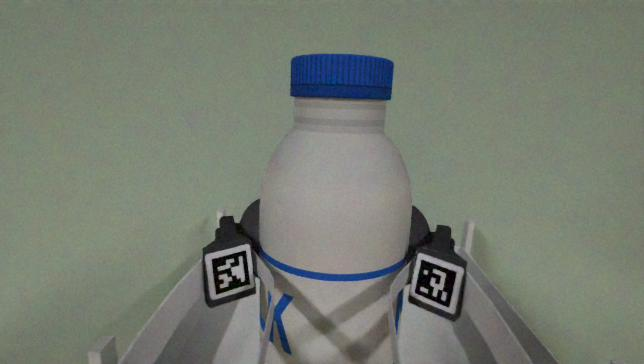

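move(base={"rotate_rad":0.8755}, joints={"head_tilt_rad":-0.35}, blocking=false)

wait(seconds=5, cameras=[])

move(base={"translate_m":1.829}, pace="max", blocking=false)

wait(seconds=10, cameras=[])

wait(seconds=10, cameras=["nav_camera","wrist_camera"])

Scene clock: 113.63 s.
move: moving
base_odometry: x=-0.267 y=-1.312 heading=-0.283
turned_by_wheels: +0.095
turned_by_imu: +0.096
base_tilt: forward=+1.3 right=-0.4
lidar_m: 2.22 1.94 2.91 2.55 2.76 2.26 2.21 1.20 0.49 0.48 0.50 1.10
head_depth_mm: 756 795 836 887 935 899 761 / 758 797 841 889 942 902 763 / 765 803 847 893 950 912 413 / 765 803 849 903 957 911 411 / 774 811 857 903 961 917 754 / 773 816 862 911 965 1030 1096 / 781 821 865 913 970 1035 1112
base_status: rotate_rad moving
joint_positions: lift_m=+0.820 arm_m=+0.000 wrist_yaw_rad=+0.000 wrist_pitch_rad=-0.050 wrist_roll_rad=+0.000 gripper_m=+0.036 head_pan_rad=-1.570 head_tilt_rad=-0.343
joint_status: head_tilt_rad moving
measured_speeds: translate_m=+0.000 rotate_rad=+0.369 lift_m=+0.000 arm_m=+0.000 wrist_yaw_rad=+0.000 wrist_pitch_rad=+0.000 wrist_roll_rad=+0.000 head_pan_rad=+0.000 head_tilt_rad=+0.000
motor_effort: left_wheel=-11.4(11.4) right_wheel=+12.1(12.1) lift_m=+33.2(33.9) arm_m=-24.8(25.3) wrist_yaw_rad=-0.8(1.5) wrist_pitch_rad=+12.8(13.6) wrist_roll_rad=-0.1(0.3) gripper_m=-12.6(12.8) head_pan_rad=-1.1(2.1) head_tilt_rad=+4.5(5.5)
hand_pose: x=-0.0214 y=-0.3997 z=+0.9219 quat_wxyz=(+0.707, +0.018, -0.707, -0.018) (m; base frame)
wrist_depth_mm: 669 650 631 608 582 576 557 / 706 683 653 124 603 598 577 / 731 705 681 126 631 611 603 / 772 742 707 122 653 633 607 / 792 775 140 122 137 652 635 / 857 810 132 127 129 582 659 / 873 827 416 132 438 461 684
camera_calibration:
head_camera: T_world_to_cam=[[0.0144651, 0.286477, -0.957978, 1.26181], [0.999889, -0.00751333, 0.0128511, -0.0209516], [-0.00351604, -0.958058, -0.286554, 0.331066], [0, 0, 0, 1]] pos_world=[0.00386118, -0.0444566, 1.30392]
nav_camera: T_world_to_cam=[[0.0463951, -0.294682, 0.954468, -1.19985], [-0.998093, -0.052611, 0.0322726, 0.0131401], [0.0407054, -0.954146, -0.296561, 0.346948], [0, 0, 0, 1]] pos_world=[0.0546597, -0.0218442, 1.24769]
wrist_camera: T_world_to_cam=[[-0.998164, -0.0530765, 0.0291743, -0.0655882], [-0.0418239, 0.255644, -0.965866, 1.022], [0.0438065, -0.965313, -0.257394, 0.0213884], [0, 0, 0, 1]] pos_world=[-0.0236608, -0.244103, 0.994534]

Scene clock: 115.63 s.
earlier move: done
base_odometry: x=-0.267 y=-1.312 heading=+0.496
turned_by_wheels: +0.780
turned_by_imu: +0.790
base_tilt: forward=+1.5 right=-0.2
lidar_m: 2.37 2.56 2.55 2.47 2.21 1.57 0.54 0.48 0.49 1.10 1.18 1.95
head_depth_mm: 888 924 963 1004 1054 1104 1162 / 962 1009 1060 1105 1168 1233 1291 / 1062 1111 1172 1229 1305 1363 412 / 1177 1243 1318 1395 1487 1468 410 / 1325 1405 1498 1610 1686 1359 1385 / 1509 1616 1745 1880 1997 1373 1371 / 1760 1919 2078 2263 2383 1549 1552
base_status: done
joint_positions: lift_m=+0.820 arm_m=+0.000 wrist_yaw_rad=+0.000 wrist_pitch_rad=-0.050 wrist_roll_rad=+0.000 gripper_m=+0.036 head_pan_rad=-1.570 head_tilt_rad=-0.343
joint_status: all done
measured_speeds: all 0
on_its_own: wrist_pitch_rad is at rest, and its effort (+13.8) is outside its rest range (-8 to +12)
motor_effort: left_wheel=-7.9(11.8) right_wheel=+7.5(12.7) lift_m=+30.7(33.9) arm_m=-25.0(25.7) wrist_yaw_rad=-0.5(1.5) wrist_pitch_rad=+13.8(13.9) wrist_roll_rad=+0.2(0.5) gripper_m=-12.7(13.4) head_pan_rad=-0.2(2.1) head_tilt_rad=-2.3(6.1)
hand_pose: x=-0.0214 y=-0.3997 z=+0.9219 quat_wxyz=(+0.707, +0.018, -0.707, -0.018) (m; base frame)
wrist_depth_mm: - - - - 836 673 565 / - - - 123 802 677 570 / - - - 126 836 695 579 / - - - 122 825 709 594 / - - 140 122 137 729 596 / - - 132 127 130 709 607 / - - - 132 924 705 619
wait: 2.00 of 5 s (the move ended)
pictures: none
No camera images: "cameras" was empty.

Scene clock: 116.13 s.
move: moving
base_odometry: x=-0.251 y=-1.303 heading=+0.496
turned_by_wheels: +0.000
turned_by_imu: +0.000
base_tilt: forward=+1.0 right=-0.5
lidar_m: 2.36 2.54 2.55 2.48 2.23 1.60 0.56 0.50 0.50 1.10 1.22 1.92
head_depth_mm: 894 934 971 1019 1066 1119 1173 / 980 1023 1069 1123 1182 1247 1309 / 1073 1127 1187 1254 1325 1384 413 / 1190 1257 1331 1414 1503 1465 412 / 1335 1426 1523 1633 1690 1363 1380 / 1530 1636 1753 1908 2018 1365 1407 / 1784 1922 2116 2248 2388 1787 1573
base_status: translate_m moving
joint_positions: lift_m=+0.820 arm_m=+0.000 wrist_yaw_rad=+0.000 wrist_pitch_rad=-0.050 wrist_roll_rad=+0.000 gripper_m=+0.036 head_pan_rad=-1.570 head_tilt_rad=-0.346
joint_status: not commanded
measured_speeds: translate_m=+0.073 rotate_rad=+0.000 lift_m=+0.000 arm_m=+0.000 wrist_yaw_rad=+0.000 wrist_pitch_rad=+0.000 wrist_roll_rad=+0.000 head_pan_rad=+0.000 head_tilt_rad=+0.000
motor_effort: left_wheel=+6.2(6.9) right_wheel=+9.4(11.4) lift_m=+30.0(30.6) arm_m=-24.6(25.4) wrist_yaw_rad=-0.2(1.0) wrist_pitch_rad=+12.9(13.7) wrist_roll_rad=-0.2(0.3) gripper_m=-12.1(13.1) head_pan_rad=-0.6(1.9) head_tilt_rad=-4.1(4.1)
hand_pose: x=-0.0214 y=-0.3997 z=+0.9219 quat_wxyz=(+0.707, +0.018, -0.707, -0.018) (m; base frame)
wrist_depth_mm: - - - - 846 683 574 / - - - 123 812 698 580 / - - - 126 858 704 593 / - - - 121 839 728 594 / - - 140 122 136 737 607 / - - 132 127 129 712 618 / - - - 132 953 724 625
camera_calibration:
head_camera: T_world_to_cam=[[0.0144885, 0.288688, -0.957314, 1.26095], [0.999889, -0.0075498, 0.0128562, -0.0209586], [-0.0035161, -0.957393, -0.288765, 0.333954], [0, 0, 0, 1]] pos_world=[0.00386122, -0.0444539, 1.30383]
nav_camera: T_world_to_cam=[[0.0463932, -0.296885, 0.953785, -1.19893], [-0.998094, -0.0526852, 0.0321491, 0.0133008], [0.0407058, -0.953459, -0.298764, 0.349777], [0, 0, 0, 1]] pos_world=[0.0546597, -0.0217463, 1.24759]
wrist_camera: T_world_to_cam=[[-0.998164, -0.0530765, 0.0291743, -0.0655882], [-0.0418239, 0.255644, -0.965866, 1.022], [0.0438065, -0.965313, -0.257394, 0.0213884], [0, 0, 0, 1]] pos_world=[-0.0236608, -0.244103, 0.994534]

Scene clock: 126.13 s.
earlier move: moving
base_odometry: x=+0.627 y=-0.828 heading=+0.496
turned_by_wheels: +0.000
turned_by_imu: -0.003
base_tilt: forward=+1.4 right=+0.0
lidar_m: 1.47 2.08 1.95 2.15 2.88 2.90 1.40 1.34 1.33 1.73 1.47 1.06
head_depth_mm: 1656 1738 1810 1893 1961 1581 1536 / 1809 1899 1994 2091 2204 1973 1535 / 1937 2037 2149 2254 2394 1963 413 / 1815 1899 2000 2101 2219 1989 411 / 1663 1739 1831 1929 2015 1968 1550 / 1550 1612 1686 1762 1829 1889 1554 / 1438 1498 1553 1623 1692 1770 1560
base_status: translate_m moving
joint_positions: lift_m=+0.820 arm_m=+0.000 wrist_yaw_rad=+0.000 wrist_pitch_rad=-0.050 wrist_roll_rad=+0.000 gripper_m=+0.036 head_pan_rad=-1.570 head_tilt_rad=-0.350
joint_status: not commanded
measured_speeds: translate_m=+0.100 rotate_rad=+0.000 lift_m=+0.000 arm_m=+0.000 wrist_yaw_rad=+0.000 wrist_pitch_rad=+0.000 wrist_roll_rad=+0.000 head_pan_rad=+0.000 head_tilt_rad=+0.000
motor_effort: left_wheel=+4.7(7.8) right_wheel=+6.7(12.5) lift_m=+19.6(30.6) arm_m=-22.2(25.5) wrist_yaw_rad=-0.6(1.4) wrist_pitch_rad=+12.8(14.1) wrist_roll_rad=-0.2(0.5) gripper_m=-13.6(13.6) head_pan_rad=+0.1(1.9) head_tilt_rad=-3.7(4.4)
hand_pose: x=-0.0214 y=-0.3997 z=+0.9219 quat_wxyz=(+0.707, +0.018, -0.707, -0.018) (m; base frame)
wrist_depth_mm: - - - - - - - / - - - 123 - - - / - - - 126 - - - / - - - 122 - - - / - - 141 122 136 - - / - - 132 127 130 - - / - - - 132 - - -
wait: 10.00 s; no rest
pictures: none
No camera images: "cameras" was empty.

Scene clock: 130.63 s.
earlier move: time_out
base_odometry: x=+0.965 y=-0.645 heading=+0.496
turned_by_wheels: +0.000
turned_by_imu: -0.001
base_tilt: forward=+1.4 right=-0.2
lidar_m: 1.09 1.79 1.80 1.83 3.14 3.16 1.72 1.59 1.58 1.45 0.82 1.01
head_depth_mm: 1950 2034 2131 2240 2317 1950 1541 / 1811 1928 2056 2185 2325 1954 1543 / 1642 1741 1829 1955 2087 1977 413 / 1521 1578 1679 1757 1858 1899 411 / 1393 1455 1523 1588 1692 1765 1550 / 1287 1351 1399 1467 1533 1620 1552 / 1199 1245 1298 1345 1415 1483 1507
base_status: translate_m time_out (by the wheels' count: +1.4016 of +1.8290)
joint_positions: lift_m=+0.820 arm_m=+0.000 wrist_yaw_rad=+0.000 wrist_pitch_rad=-0.050 wrist_roll_rad=+0.000 gripper_m=+0.036 head_pan_rad=-1.570 head_tilt_rad=-0.350
joint_status: not commanded
measured_speeds: all 0
on_its_own: wrist_pitch_rad is at rest, and its effort (+13.5) is outside its rest range (-8 to +12)
motor_effort: left_wheel=-0.6(7.8) right_wheel=+0.4(12.7) lift_m=+19.9(30.6) arm_m=-22.3(25.5) wrist_yaw_rad=-0.6(1.4) wrist_pitch_rad=+13.5(14.1) wrist_roll_rad=+0.0(0.5) gripper_m=-12.9(13.6) head_pan_rad=-0.7(1.9) head_tilt_rad=-3.2(4.4)
hand_pose: x=-0.0214 y=-0.3997 z=+0.9219 quat_wxyz=(+0.707, +0.018, -0.707, -0.018) (m; base frame)
wrist_depth_mm: - - - - - - - / 472 - - 124 - - - / 506 - - 126 - - - / 818 - - 122 - - - / 841 - 140 123 137 - - / 673 - 132 127 129 - - / 623 - - 132 - - -
wait: 4.50 of 10 s (the move ended)
pictures: nav_camera (sideways), wrist_camera
camera_calibration:
nav_camera: T_world_to_cam=[[0.0463491, -0.300898, 0.952529, -1.1973], [-0.998096, -0.0528078, 0.0318846, 0.0136413], [0.040707, -0.952193, -0.302772, 0.354965], [0, 0, 0, 1]] pos_world=[0.0546596, -0.02155, 1.24751]
wrist_camera: T_world_to_cam=[[-0.998164, -0.0530765, 0.0291743, -0.0655882], [-0.0418239, 0.255644, -0.965866, 1.022], [0.0438065, -0.965313, -0.257394, 0.0213884], [0, 0, 0, 1]] pos_world=[-0.0236608, -0.244103, 0.994534]

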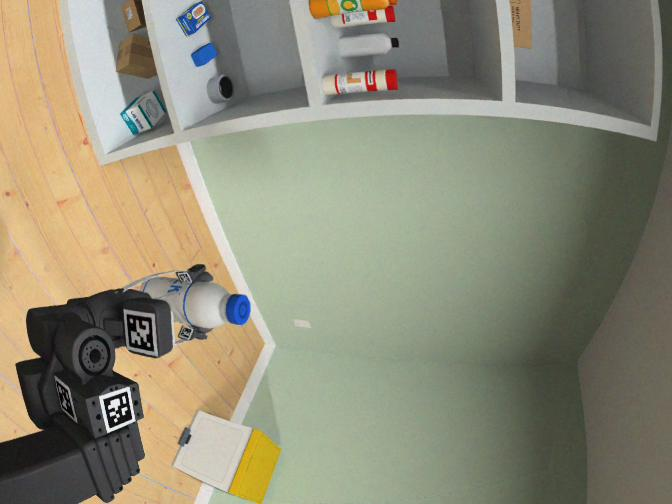

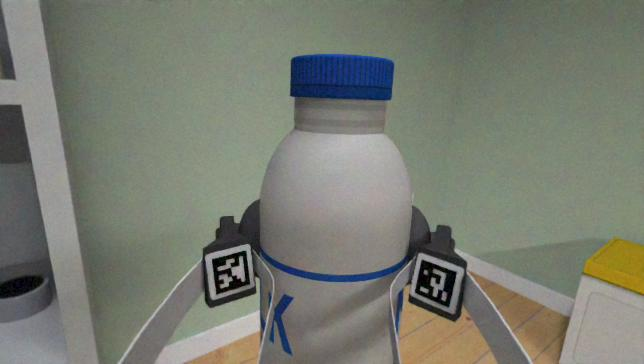

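move(base={"translate_m":0.427}, joints={"lift_m":1.03}, blocking=false)

wait(seconds=8, cameras=[])

move(base={"rotate_rad":0.69}, blocking=false)

wait(seconds=5, cameras=["wrist_camera","head_camera"])

Scene clock: 131.57 s.
move: moving
base_odometry: x=+0.978 y=-0.638 heading=+0.496
turned_by_wheels: +0.000
turned_by_imu: +0.000
base_tilt: forward=+2.0 right=-0.6
lidar_m: 1.08 1.78 1.79 1.82 3.13 3.15 1.73 1.59 1.60 1.44 0.81 0.99
head_depth_mm: 1943 2027 2150 2263 2335 1977 1536 / 1822 1927 2044 2184 2326 1967 1541 / 1636 1733 1832 1939 2051 1972 408 / 1495 1568 1659 1736 1849 1865 406 / 1375 1447 1515 1581 1669 1759 1547 / 1279 1337 1395 1449 1524 1592 1554 / 1196 1241 1293 1341 1404 1473 1504
base_status: translate_m moving
joint_positions: lift_m=+0.845 arm_m=+0.000 wrist_yaw_rad=+0.000 wrist_pitch_rad=-0.051 wrist_roll_rad=+0.000 gripper_m=+0.036 head_pan_rad=-1.570 head_tilt_rad=-0.350
joint_status: lift_m moving
measured_speeds: translate_m=+0.058 rotate_rad=+0.000 lift_m=+0.097 arm_m=+0.000 wrist_yaw_rad=+0.000 wrist_pitch_rad=+0.000 wrist_roll_rad=+0.000 head_pan_rad=+0.000 head_tilt_rad=+0.000
motor_effort: left_wheel=+6.7(6.7) right_wheel=+9.7(9.7) lift_m=+39.7(40.4) arm_m=-21.7(22.8) wrist_yaw_rad=-0.6(1.1) wrist_pitch_rad=+13.1(13.9) wrist_roll_rad=+0.2(0.3) gripper_m=-12.6(13.4) head_pan_rad=+1.5(1.5) head_tilt_rad=-3.4(3.8)
hand_pose: x=-0.0214 y=-0.3997 z=+0.9469 quat_wxyz=(+0.707, +0.018, -0.707, -0.018) (m; base frame)
wrist_depth_mm: 459 - - - - - - / 477 - - 123 - - - / 508 - - 126 - - - / 800 - - 121 - - - / 833 - 140 122 137 - - / 743 - 132 127 129 - - / 651 - - 132 - - -
camera_calibration:
head_camera: T_world_to_cam=[[0.0144776, 0.292803, -0.956063, 1.25932], [0.999889, -0.00760169, 0.0128131, -0.0209023], [-0.00351597, -0.956143, -0.292881, 0.339324], [0, 0, 0, 1]] pos_world=[0.0038612, -0.0444488, 1.30364]
nav_camera: T_world_to_cam=[[0.0463491, -0.300898, 0.952529, -1.1973], [-0.998096, -0.0528078, 0.0318846, 0.0136413], [0.040707, -0.952193, -0.302772, 0.354965], [0, 0, 0, 1]] pos_world=[0.0546596, -0.02155, 1.24751]
wrist_camera: T_world_to_cam=[[-0.998164, -0.0531028, 0.0291184, -0.0662754], [-0.0418213, 0.256627, -0.965605, 1.04624], [0.0438038, -0.965051, -0.258377, 0.0288175], [0, 0, 0, 1]] pos_world=[-0.0236608, -0.244204, 1.01963]

Scene clock: 136.47 s.
earlier move: done
base_odometry: x=+1.341 y=-0.441 heading=+0.496
turned_by_wheels: +0.000
turned_by_imu: -0.001
base_tilt: forward=+1.4 right=-0.3
lidar_m: 0.67 1.46 1.47 1.78 2.66 3.42 2.14 1.90 1.82 0.70 0.73 0.67
head_depth_mm: 1581 1686 1813 1949 2008 - - / 1411 1502 1606 1713 - - - / 1283 1357 1434 1508 - - - / 590 627 660 673 - - 880 / 608 691 748 681 688 941 916 / 583 802 876 929 665 1088 918 / 507 912 952 795 602 1086 923
base_status: done
joint_positions: lift_m=+1.030 arm_m=+0.000 wrist_yaw_rad=+0.000 wrist_pitch_rad=-0.051 wrist_roll_rad=+0.000 gripper_m=+0.036 head_pan_rad=-1.570 head_tilt_rad=-0.350
joint_status: all done
measured_speeds: all 0
on_its_own: wrist_pitch_rad is at rest, and its effort (+13.3) is outside its rest range (-8 to +12)
motor_effort: left_wheel=-1.7(6.7) right_wheel=+9.6(12.8) lift_m=+34.7(43.4) arm_m=-21.1(22.8) wrist_yaw_rad=-0.8(1.2) wrist_pitch_rad=+13.3(14.2) wrist_roll_rad=-0.1(0.4) gripper_m=-12.2(13.7) head_pan_rad=+2.0(2.1) head_tilt_rad=-3.4(4.3)
hand_pose: x=-0.0214 y=-0.3997 z=+1.1317 quat_wxyz=(+0.707, +0.018, -0.707, -0.018) (m; base frame)
wrist_depth_mm: 601 669 732 - - - - / 615 698 761 124 - - - / 428 513 783 126 - - - / 428 368 633 121 - - - / 446 371 150 122 137 - - / 363 364 132 127 130 - - / 316 791 - 132 - - -
wait: 4.90 of 8 s (the move ended)
pictures: none
No camera images: "cameras" was empty.

Scene clock: 136.97 s.
move: moving
base_odometry: x=+1.341 y=-0.441 heading=+0.592
turned_by_wheels: +0.096
turned_by_imu: +0.096
base_tilt: forward=+1.4 right=+0.3
lidar_m: 1.34 1.46 1.49 1.78 3.42 3.48 2.13 1.90 1.61 0.70 0.73 0.67
head_depth_mm: 1400 1488 1598 1696 1784 - - / 1291 1359 1442 1552 - - - / 590 625 660 681 - - - / 600 683 727 657 - - 889 / 589 792 856 902 648 1066 918 / 512 930 982 831 631 1128 899 / 507 892 938 558 583 1049 922
base_status: rotate_rad moving
joint_positions: lift_m=+1.030 arm_m=+0.000 wrist_yaw_rad=+0.000 wrist_pitch_rad=-0.051 wrist_roll_rad=+0.000 gripper_m=+0.036 head_pan_rad=-1.570 head_tilt_rad=-0.350
joint_status: not commanded
measured_speeds: translate_m=+0.000 rotate_rad=+0.370 lift_m=+0.000 arm_m=+0.000 wrist_yaw_rad=+0.000 wrist_pitch_rad=+0.000 wrist_roll_rad=+0.000 head_pan_rad=+0.000 head_tilt_rad=+0.000
motor_effort: left_wheel=-10.8(10.8) right_wheel=+12.7(12.7) lift_m=+34.0(34.7) arm_m=-20.9(21.4) wrist_yaw_rad=-0.6(0.9) wrist_pitch_rad=+13.4(14.1) wrist_roll_rad=+0.1(0.3) gripper_m=-12.4(13.1) head_pan_rad=+1.3(2.1) head_tilt_rad=-3.7(3.7)
hand_pose: x=-0.0214 y=-0.3997 z=+1.1317 quat_wxyz=(+0.707, +0.018, -0.707, -0.018) (m; base frame)
wrist_depth_mm: 593 659 731 - - - - / 606 670 760 123 - - - / 608 347 747 126 - - - / 622 363 601 122 - - - / 484 377 151 122 136 - - / 366 369 132 127 129 - - / 311 786 - 132 - - -
camera_calibration:
head_camera: T_world_to_cam=[[0.0144776, 0.292803, -0.956063, 1.25932], [0.999889, -0.00760169, 0.0128131, -0.0209023], [-0.00351597, -0.956143, -0.292881, 0.339324], [0, 0, 0, 1]] pos_world=[0.0038612, -0.0444488, 1.30364]
nav_camera: T_world_to_cam=[[0.0463491, -0.300898, 0.952529, -1.1973], [-0.998096, -0.0528078, 0.0318846, 0.0136413], [0.040707, -0.952193, -0.302772, 0.354965], [0, 0, 0, 1]] pos_world=[0.0546596, -0.02155, 1.24751]
wrist_camera: T_world_to_cam=[[-0.998164, -0.0531028, 0.0291184, -0.0716565], [-0.0418213, 0.256627, -0.965605, 1.22469], [0.0438038, -0.965051, -0.258377, 0.0765656], [0, 0, 0, 1]] pos_world=[-0.0236608, -0.244204, 1.20443]

Scene clock: 138.67 s.
earlier move: done
base_odometry: x=+1.341 y=-0.441 heading=+1.186
turned_by_wheels: +0.594
turned_by_imu: +0.600
base_tilt: forward=+1.3 right=-0.2
lidar_m: 1.46 1.51 1.77 3.39 3.29 2.14 1.90 1.48 0.70 0.73 0.67 1.43
head_depth_mm: 477 884 926 559 591 - - / 472 882 933 748 - - - / 468 883 934 912 - - - / 465 885 933 919 - - 889 / 461 884 929 966 595 1089 918 / 457 886 933 579 599 1090 923 / 453 885 932 965 601 1051 897
base_status: done
joint_positions: lift_m=+1.030 arm_m=+0.000 wrist_yaw_rad=+0.000 wrist_pitch_rad=-0.051 wrist_roll_rad=+0.000 gripper_m=+0.036 head_pan_rad=-1.570 head_tilt_rad=-0.350
joint_status: not commanded
measured_speeds: all 0
on_its_own: wrist_pitch_rad is at rest, and its effort (+13.5) is outside its rest range (-8 to +12)
motor_effort: left_wheel=-8.0(11.2) right_wheel=+8.5(13.2) lift_m=+31.6(34.7) arm_m=-21.2(22.2) wrist_yaw_rad=-0.2(1.3) wrist_pitch_rad=+13.5(14.6) wrist_roll_rad=+0.0(0.4) gripper_m=-12.1(13.4) head_pan_rad=+1.7(2.1) head_tilt_rad=-3.5(4.0)
hand_pose: x=-0.0214 y=-0.3997 z=+1.1317 quat_wxyz=(+0.707, +0.018, -0.707, -0.018) (m; base frame)
wrist_depth_mm: 476 687 690 676 666 656 642 / 457 724 720 123 690 685 676 / 445 369 732 126 707 330 - / 462 371 353 121 483 328 - / 459 386 150 122 136 346 519 / 366 383 132 127 130 351 407 / 459 92 348 132 331 328 324
wait: 1.70 of 5 s (the move ended)
pictures: head_camera (sideways), wrist_camera
camera_calibration:
head_camera: T_world_to_cam=[[0.0144776, 0.292803, -0.956063, 1.25932], [0.999889, -0.00760169, 0.0128131, -0.0209023], [-0.00351597, -0.956143, -0.292881, 0.339324], [0, 0, 0, 1]] pos_world=[0.0038612, -0.0444488, 1.30364]
wrist_camera: T_world_to_cam=[[-0.998164, -0.0531028, 0.0291184, -0.0716565], [-0.0418213, 0.256627, -0.965605, 1.22469], [0.0438038, -0.965051, -0.258377, 0.0765656], [0, 0, 0, 1]] pos_world=[-0.0236608, -0.244204, 1.20443]

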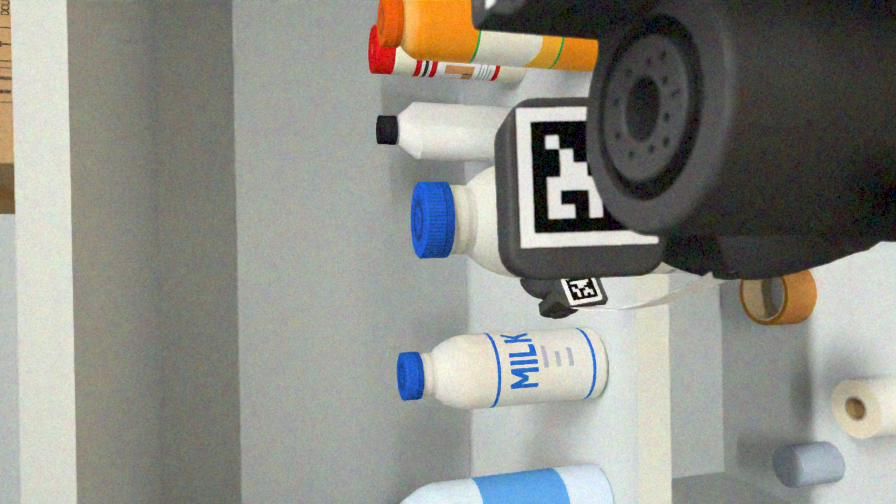

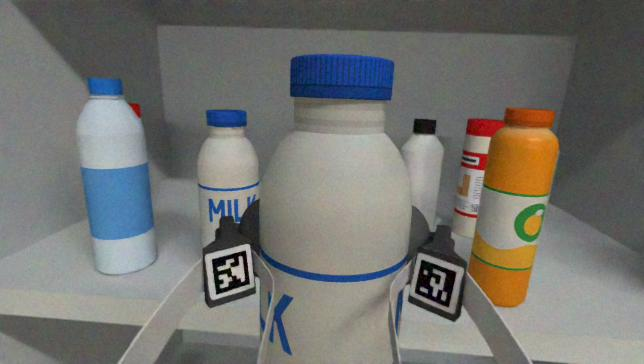

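move(base={"translate_m":0.012}, blocking=false)

wait(seconds=2, cameras=[])

move(joints={"arm_m":0.18,"wrist_pitch_rad":0.05}, blocking=false)

wait(seconds=4, cameras=["wrist_camera","head_camera"])

Scene clock: 139.90 s.
move: moving
base_odometry: x=+1.345 y=-0.431 heading=+1.186
turned_by_wheels: +0.000
turned_by_imu: +0.000
base_tilt: forward=+1.3 right=-0.1
lidar_m: 1.45 1.50 1.77 3.42 3.29 2.14 1.91 1.47 0.71 0.73 0.66 1.44
head_depth_mm: 476 884 925 571 603 - - / 473 888 932 737 - - - / 468 882 932 966 - - - / 464 880 932 919 - - 889 / 460 884 934 963 587 1083 919 / 457 883 932 929 601 1089 918 / 454 883 937 866 597 1048 896
base_status: translate_m moving
joint_positions: lift_m=+1.030 arm_m=+0.000 wrist_yaw_rad=+0.000 wrist_pitch_rad=-0.051 wrist_roll_rad=+0.000 gripper_m=+0.036 head_pan_rad=-1.570 head_tilt_rad=-0.350
joint_status: not commanded
measured_speeds: translate_m=+0.018 rotate_rad=+0.000 lift_m=+0.000 arm_m=+0.000 wrist_yaw_rad=+0.000 wrist_pitch_rad=+0.000 wrist_roll_rad=+0.000 head_pan_rad=+0.000 head_tilt_rad=+0.000
motor_effort: left_wheel=+1.3(6.5) right_wheel=+7.4(11.0) lift_m=+30.2(30.9) arm_m=-21.3(23.1) wrist_yaw_rad=-0.6(1.0) wrist_pitch_rad=+13.4(13.9) wrist_roll_rad=-0.2(0.3) gripper_m=-12.6(13.3) head_pan_rad=+0.2(1.8) head_tilt_rad=-3.3(3.7)
hand_pose: x=-0.0214 y=-0.3997 z=+1.1317 quat_wxyz=(+0.707, +0.018, -0.707, -0.018) (m; base frame)
wrist_depth_mm: 458 587 694 678 661 657 645 / 463 564 732 123 683 674 673 / 453 361 744 126 703 482 - / 456 364 351 121 484 334 - / 453 385 140 122 137 342 557 / 364 382 132 127 130 352 405 / 450 92 348 132 334 329 324
camera_calibration:
head_camera: T_world_to_cam=[[0.0144776, 0.292803, -0.956063, 1.25932], [0.999889, -0.00760169, 0.0128131, -0.0209023], [-0.00351597, -0.956143, -0.292881, 0.339324], [0, 0, 0, 1]] pos_world=[0.0038612, -0.0444488, 1.30364]
nav_camera: T_world_to_cam=[[0.0463491, -0.300898, 0.952529, -1.1973], [-0.998096, -0.0528078, 0.0318846, 0.0136413], [0.040707, -0.952193, -0.302772, 0.354965], [0, 0, 0, 1]] pos_world=[0.0546596, -0.02155, 1.24751]
wrist_camera: T_world_to_cam=[[-0.998156, -0.0532952, 0.0290657, -0.07164], [-0.0418198, 0.256619, -0.965607, 1.22469], [0.0440035, -0.965042, -0.258375, 0.0765691], [0, 0, 0, 1]] pos_world=[-0.023661, -0.244204, 1.20443]

Scene clock: 140.33 s.
earlier move: done
base_odometry: x=+1.345 y=-0.430 heading=+1.186
turned_by_wheels: +0.000
turned_by_imu: +0.000
base_tilt: forward=+1.4 right=-0.1
lidar_m: 1.45 1.50 1.77 3.42 3.27 2.15 1.91 1.47 0.71 0.73 0.66 1.43
head_depth_mm: 477 881 926 572 604 - - / 472 885 933 731 - - - / 468 884 937 961 - - - / 463 884 931 922 - - 886 / 461 884 930 917 587 1089 914 / 457 885 930 927 600 1085 919 / 454 884 930 864 596 1045 895
base_status: done
joint_positions: lift_m=+1.030 arm_m=+0.000 wrist_yaw_rad=+0.000 wrist_pitch_rad=-0.051 wrist_roll_rad=+0.000 gripper_m=+0.036 head_pan_rad=-1.570 head_tilt_rad=-0.350
joint_status: not commanded
measured_speeds: all 0
on_its_own: wrist_pitch_rad is at rest, and its effort (+13.9) is outside its rest range (-8 to +12)
motor_effort: left_wheel=-0.1(6.5) right_wheel=+6.0(11.0) lift_m=+29.4(30.9) arm_m=-22.4(23.1) wrist_yaw_rad=-1.1(1.3) wrist_pitch_rad=+13.9(14.1) wrist_roll_rad=+0.1(0.3) gripper_m=-12.1(13.6) head_pan_rad=+1.1(2.2) head_tilt_rad=-3.1(3.7)
hand_pose: x=-0.0214 y=-0.3997 z=+1.1317 quat_wxyz=(+0.707, +0.018, -0.707, -0.018) (m; base frame)
wrist_depth_mm: 454 590 697 673 667 655 645 / 462 568 726 124 695 679 676 / 451 358 737 126 709 479 - / 456 366 356 122 480 336 - / 458 382 150 122 136 343 556 / 363 382 132 127 129 350 404 / 446 92 350 132 331 328 326
wait: 0.43 of 2 s (the move ended)
pictures: none
No camera images: "cameras" was empty.

Scene clock: 140.83 s.
move: moving
base_odometry: x=+1.345 y=-0.430 heading=+1.186
turned_by_wheels: +0.000
turned_by_imu: +0.000
base_tilt: forward=+1.4 right=-0.2
lidar_m: 1.45 1.50 1.76 3.41 3.30 2.15 1.91 1.47 0.71 0.73 0.66 1.43
head_depth_mm: 477 883 926 721 - - - / 472 884 934 731 - - - / 467 888 934 968 - - - / 464 885 933 396 - - 911 / 460 886 934 921 597 1083 914 / 456 884 932 933 602 1090 918 / 454 884 937 864 597 1042 893
base_status: not commanded
joint_positions: lift_m=+1.030 arm_m=+0.018 wrist_yaw_rad=+0.000 wrist_pitch_rad=-0.027 wrist_roll_rad=+0.000 gripper_m=+0.036 head_pan_rad=-1.570 head_tilt_rad=-0.350
joint_status: arm_m moving; wrist_pitch_rad moving
measured_speeds: translate_m=+0.000 rotate_rad=+0.000 lift_m=+0.000 arm_m=+0.068 wrist_yaw_rad=+0.000 wrist_pitch_rad=+0.000 wrist_roll_rad=+0.000 head_pan_rad=+0.000 head_tilt_rad=+0.000
motor_effort: left_wheel=-0.4(0.4) right_wheel=+5.9(6.6) lift_m=+29.0(29.4) arm_m=+26.1(27.2) wrist_yaw_rad=-0.5(1.1) wrist_pitch_rad=+14.3(16.6) wrist_roll_rad=-0.1(0.3) gripper_m=-12.0(12.9) head_pan_rad=+1.4(2.5) head_tilt_rad=-3.2(4.0)
hand_pose: x=-0.0214 y=-0.4181 z=+1.1377 quat_wxyz=(+0.707, +0.010, -0.707, -0.010) (m; base frame)
wrist_depth_mm: 462 591 684 669 662 645 635 / 445 571 709 125 677 665 657 / 431 352 717 127 685 689 304 / 450 351 340 122 466 332 303 / 455 367 150 123 136 331 517 / 383 365 132 127 130 329 427 / 344 109 331 132 316 322 332
camera_calibration:
head_camera: T_world_to_cam=[[0.0144776, 0.292803, -0.956063, 1.25932], [0.999889, -0.00760169, 0.0128131, -0.0209023], [-0.00351597, -0.956143, -0.292881, 0.339324], [0, 0, 0, 1]] pos_world=[0.0038612, -0.0444488, 1.30364]
nav_camera: T_world_to_cam=[[0.0463517, -0.300988, 0.952501, -1.19727], [-0.998095, -0.0528108, 0.0318824, 0.013644], [0.0407061, -0.952164, -0.302863, 0.355079], [0, 0, 0, 1]] pos_world=[0.0546596, -0.0215501, 1.24751]
wrist_camera: T_world_to_cam=[[-0.99816, -0.0524916, 0.0303462, -0.0739358], [-0.0418176, 0.233584, -0.971437, 1.23222], [0.0439039, -0.970919, -0.235349, 0.0316513], [0, 0, 0, 1]] pos_world=[-0.0236609, -0.260977, 1.20672]

Scene clock: 142.90 s.
earlier move: off_target
base_odometry: x=+1.345 y=-0.430 heading=+1.186
turned_by_wheels: +0.000
turned_by_imu: -0.001
base_tilt: forward=+1.5 right=-0.2
lidar_m: 1.45 1.50 1.76 3.42 3.30 2.14 1.91 1.48 0.71 0.73 0.66 1.43
head_depth_mm: 477 889 924 308 - 1097 887 / 472 882 921 - - 1100 908 / 469 884 923 - 289 1083 865 / 465 883 923 362 375 1082 914 / 461 885 933 854 596 1086 916 / 458 886 936 930 602 1090 914 / 454 883 932 863 595 1047 893
base_status: not commanded
joint_positions: lift_m=+1.030 arm_m=+0.180 wrist_yaw_rad=+0.000 wrist_pitch_rad=-0.026 wrist_roll_rad=+0.000 gripper_m=+0.036 head_pan_rad=-1.570 head_tilt_rad=-0.350
joint_status: wrist_pitch_rad off_target (ended at -0.026, target +0.050); the others done
measured_speeds: all 0
on_its_own: wrist_pitch_rad is at rest, and its effort (+14.9) is outside its rest range (-8 to +12)
motor_effort: left_wheel=+0.0(0.6) right_wheel=+5.8(6.6) lift_m=+26.2(29.4) arm_m=+24.8(27.2) wrist_yaw_rad=-0.9(1.1) wrist_pitch_rad=+14.9(16.6) wrist_roll_rad=+0.1(0.5) gripper_m=-12.6(13.4) head_pan_rad=+1.3(2.5) head_tilt_rad=-3.4(4.1)
hand_pose: x=-0.0214 y=-0.5805 z=+1.1379 quat_wxyz=(+0.707, +0.010, -0.707, -0.009) (m; base frame)
wrist_depth_mm: 454 541 532 522 514 505 490 / 456 559 548 124 525 521 509 / 397 569 572 126 547 540 524 / 382 186 589 121 325 329 322 / 390 180 151 122 137 335 332 / 378 182 132 127 130 346 344 / 303 192 215 132 296 324 302
wait: 2.07 of 4 s (the move ended)
pictures: head_camera (sideways), wrist_camera
camera_calibration:
head_camera: T_world_to_cam=[[0.0144776, 0.292803, -0.956063, 1.25932], [0.999889, -0.00760169, 0.0128131, -0.0209023], [-0.00351597, -0.956143, -0.292881, 0.339324], [0, 0, 0, 1]] pos_world=[0.0038612, -0.0444488, 1.30364]
wrist_camera: T_world_to_cam=[[-0.99816, -0.0524664, 0.0303894, -0.0824996], [-0.0418175, 0.232782, -0.971629, 1.27012], [0.0439038, -0.971113, -0.234548, -0.126954], [0, 0, 0, 1]] pos_world=[-0.0236609, -0.423276, 1.20682]

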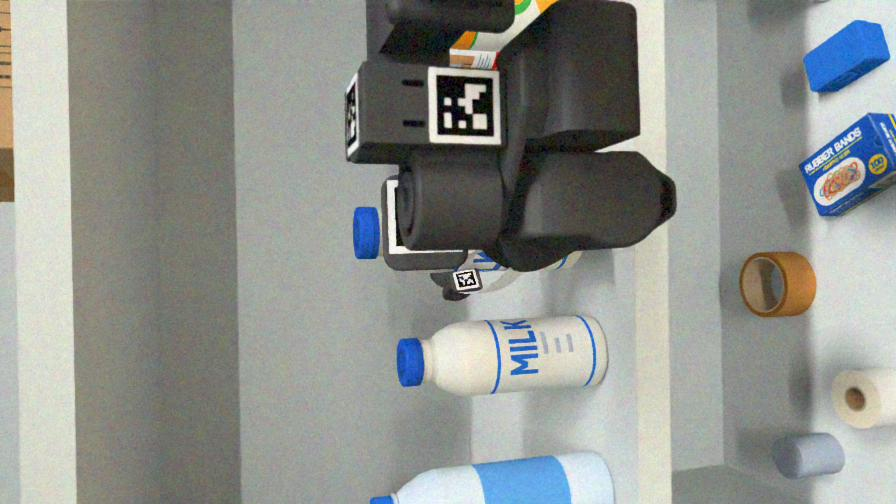

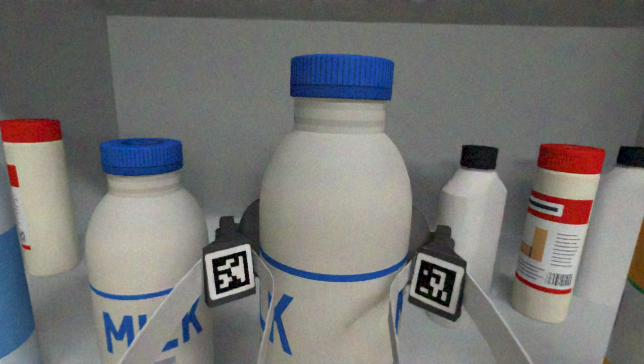

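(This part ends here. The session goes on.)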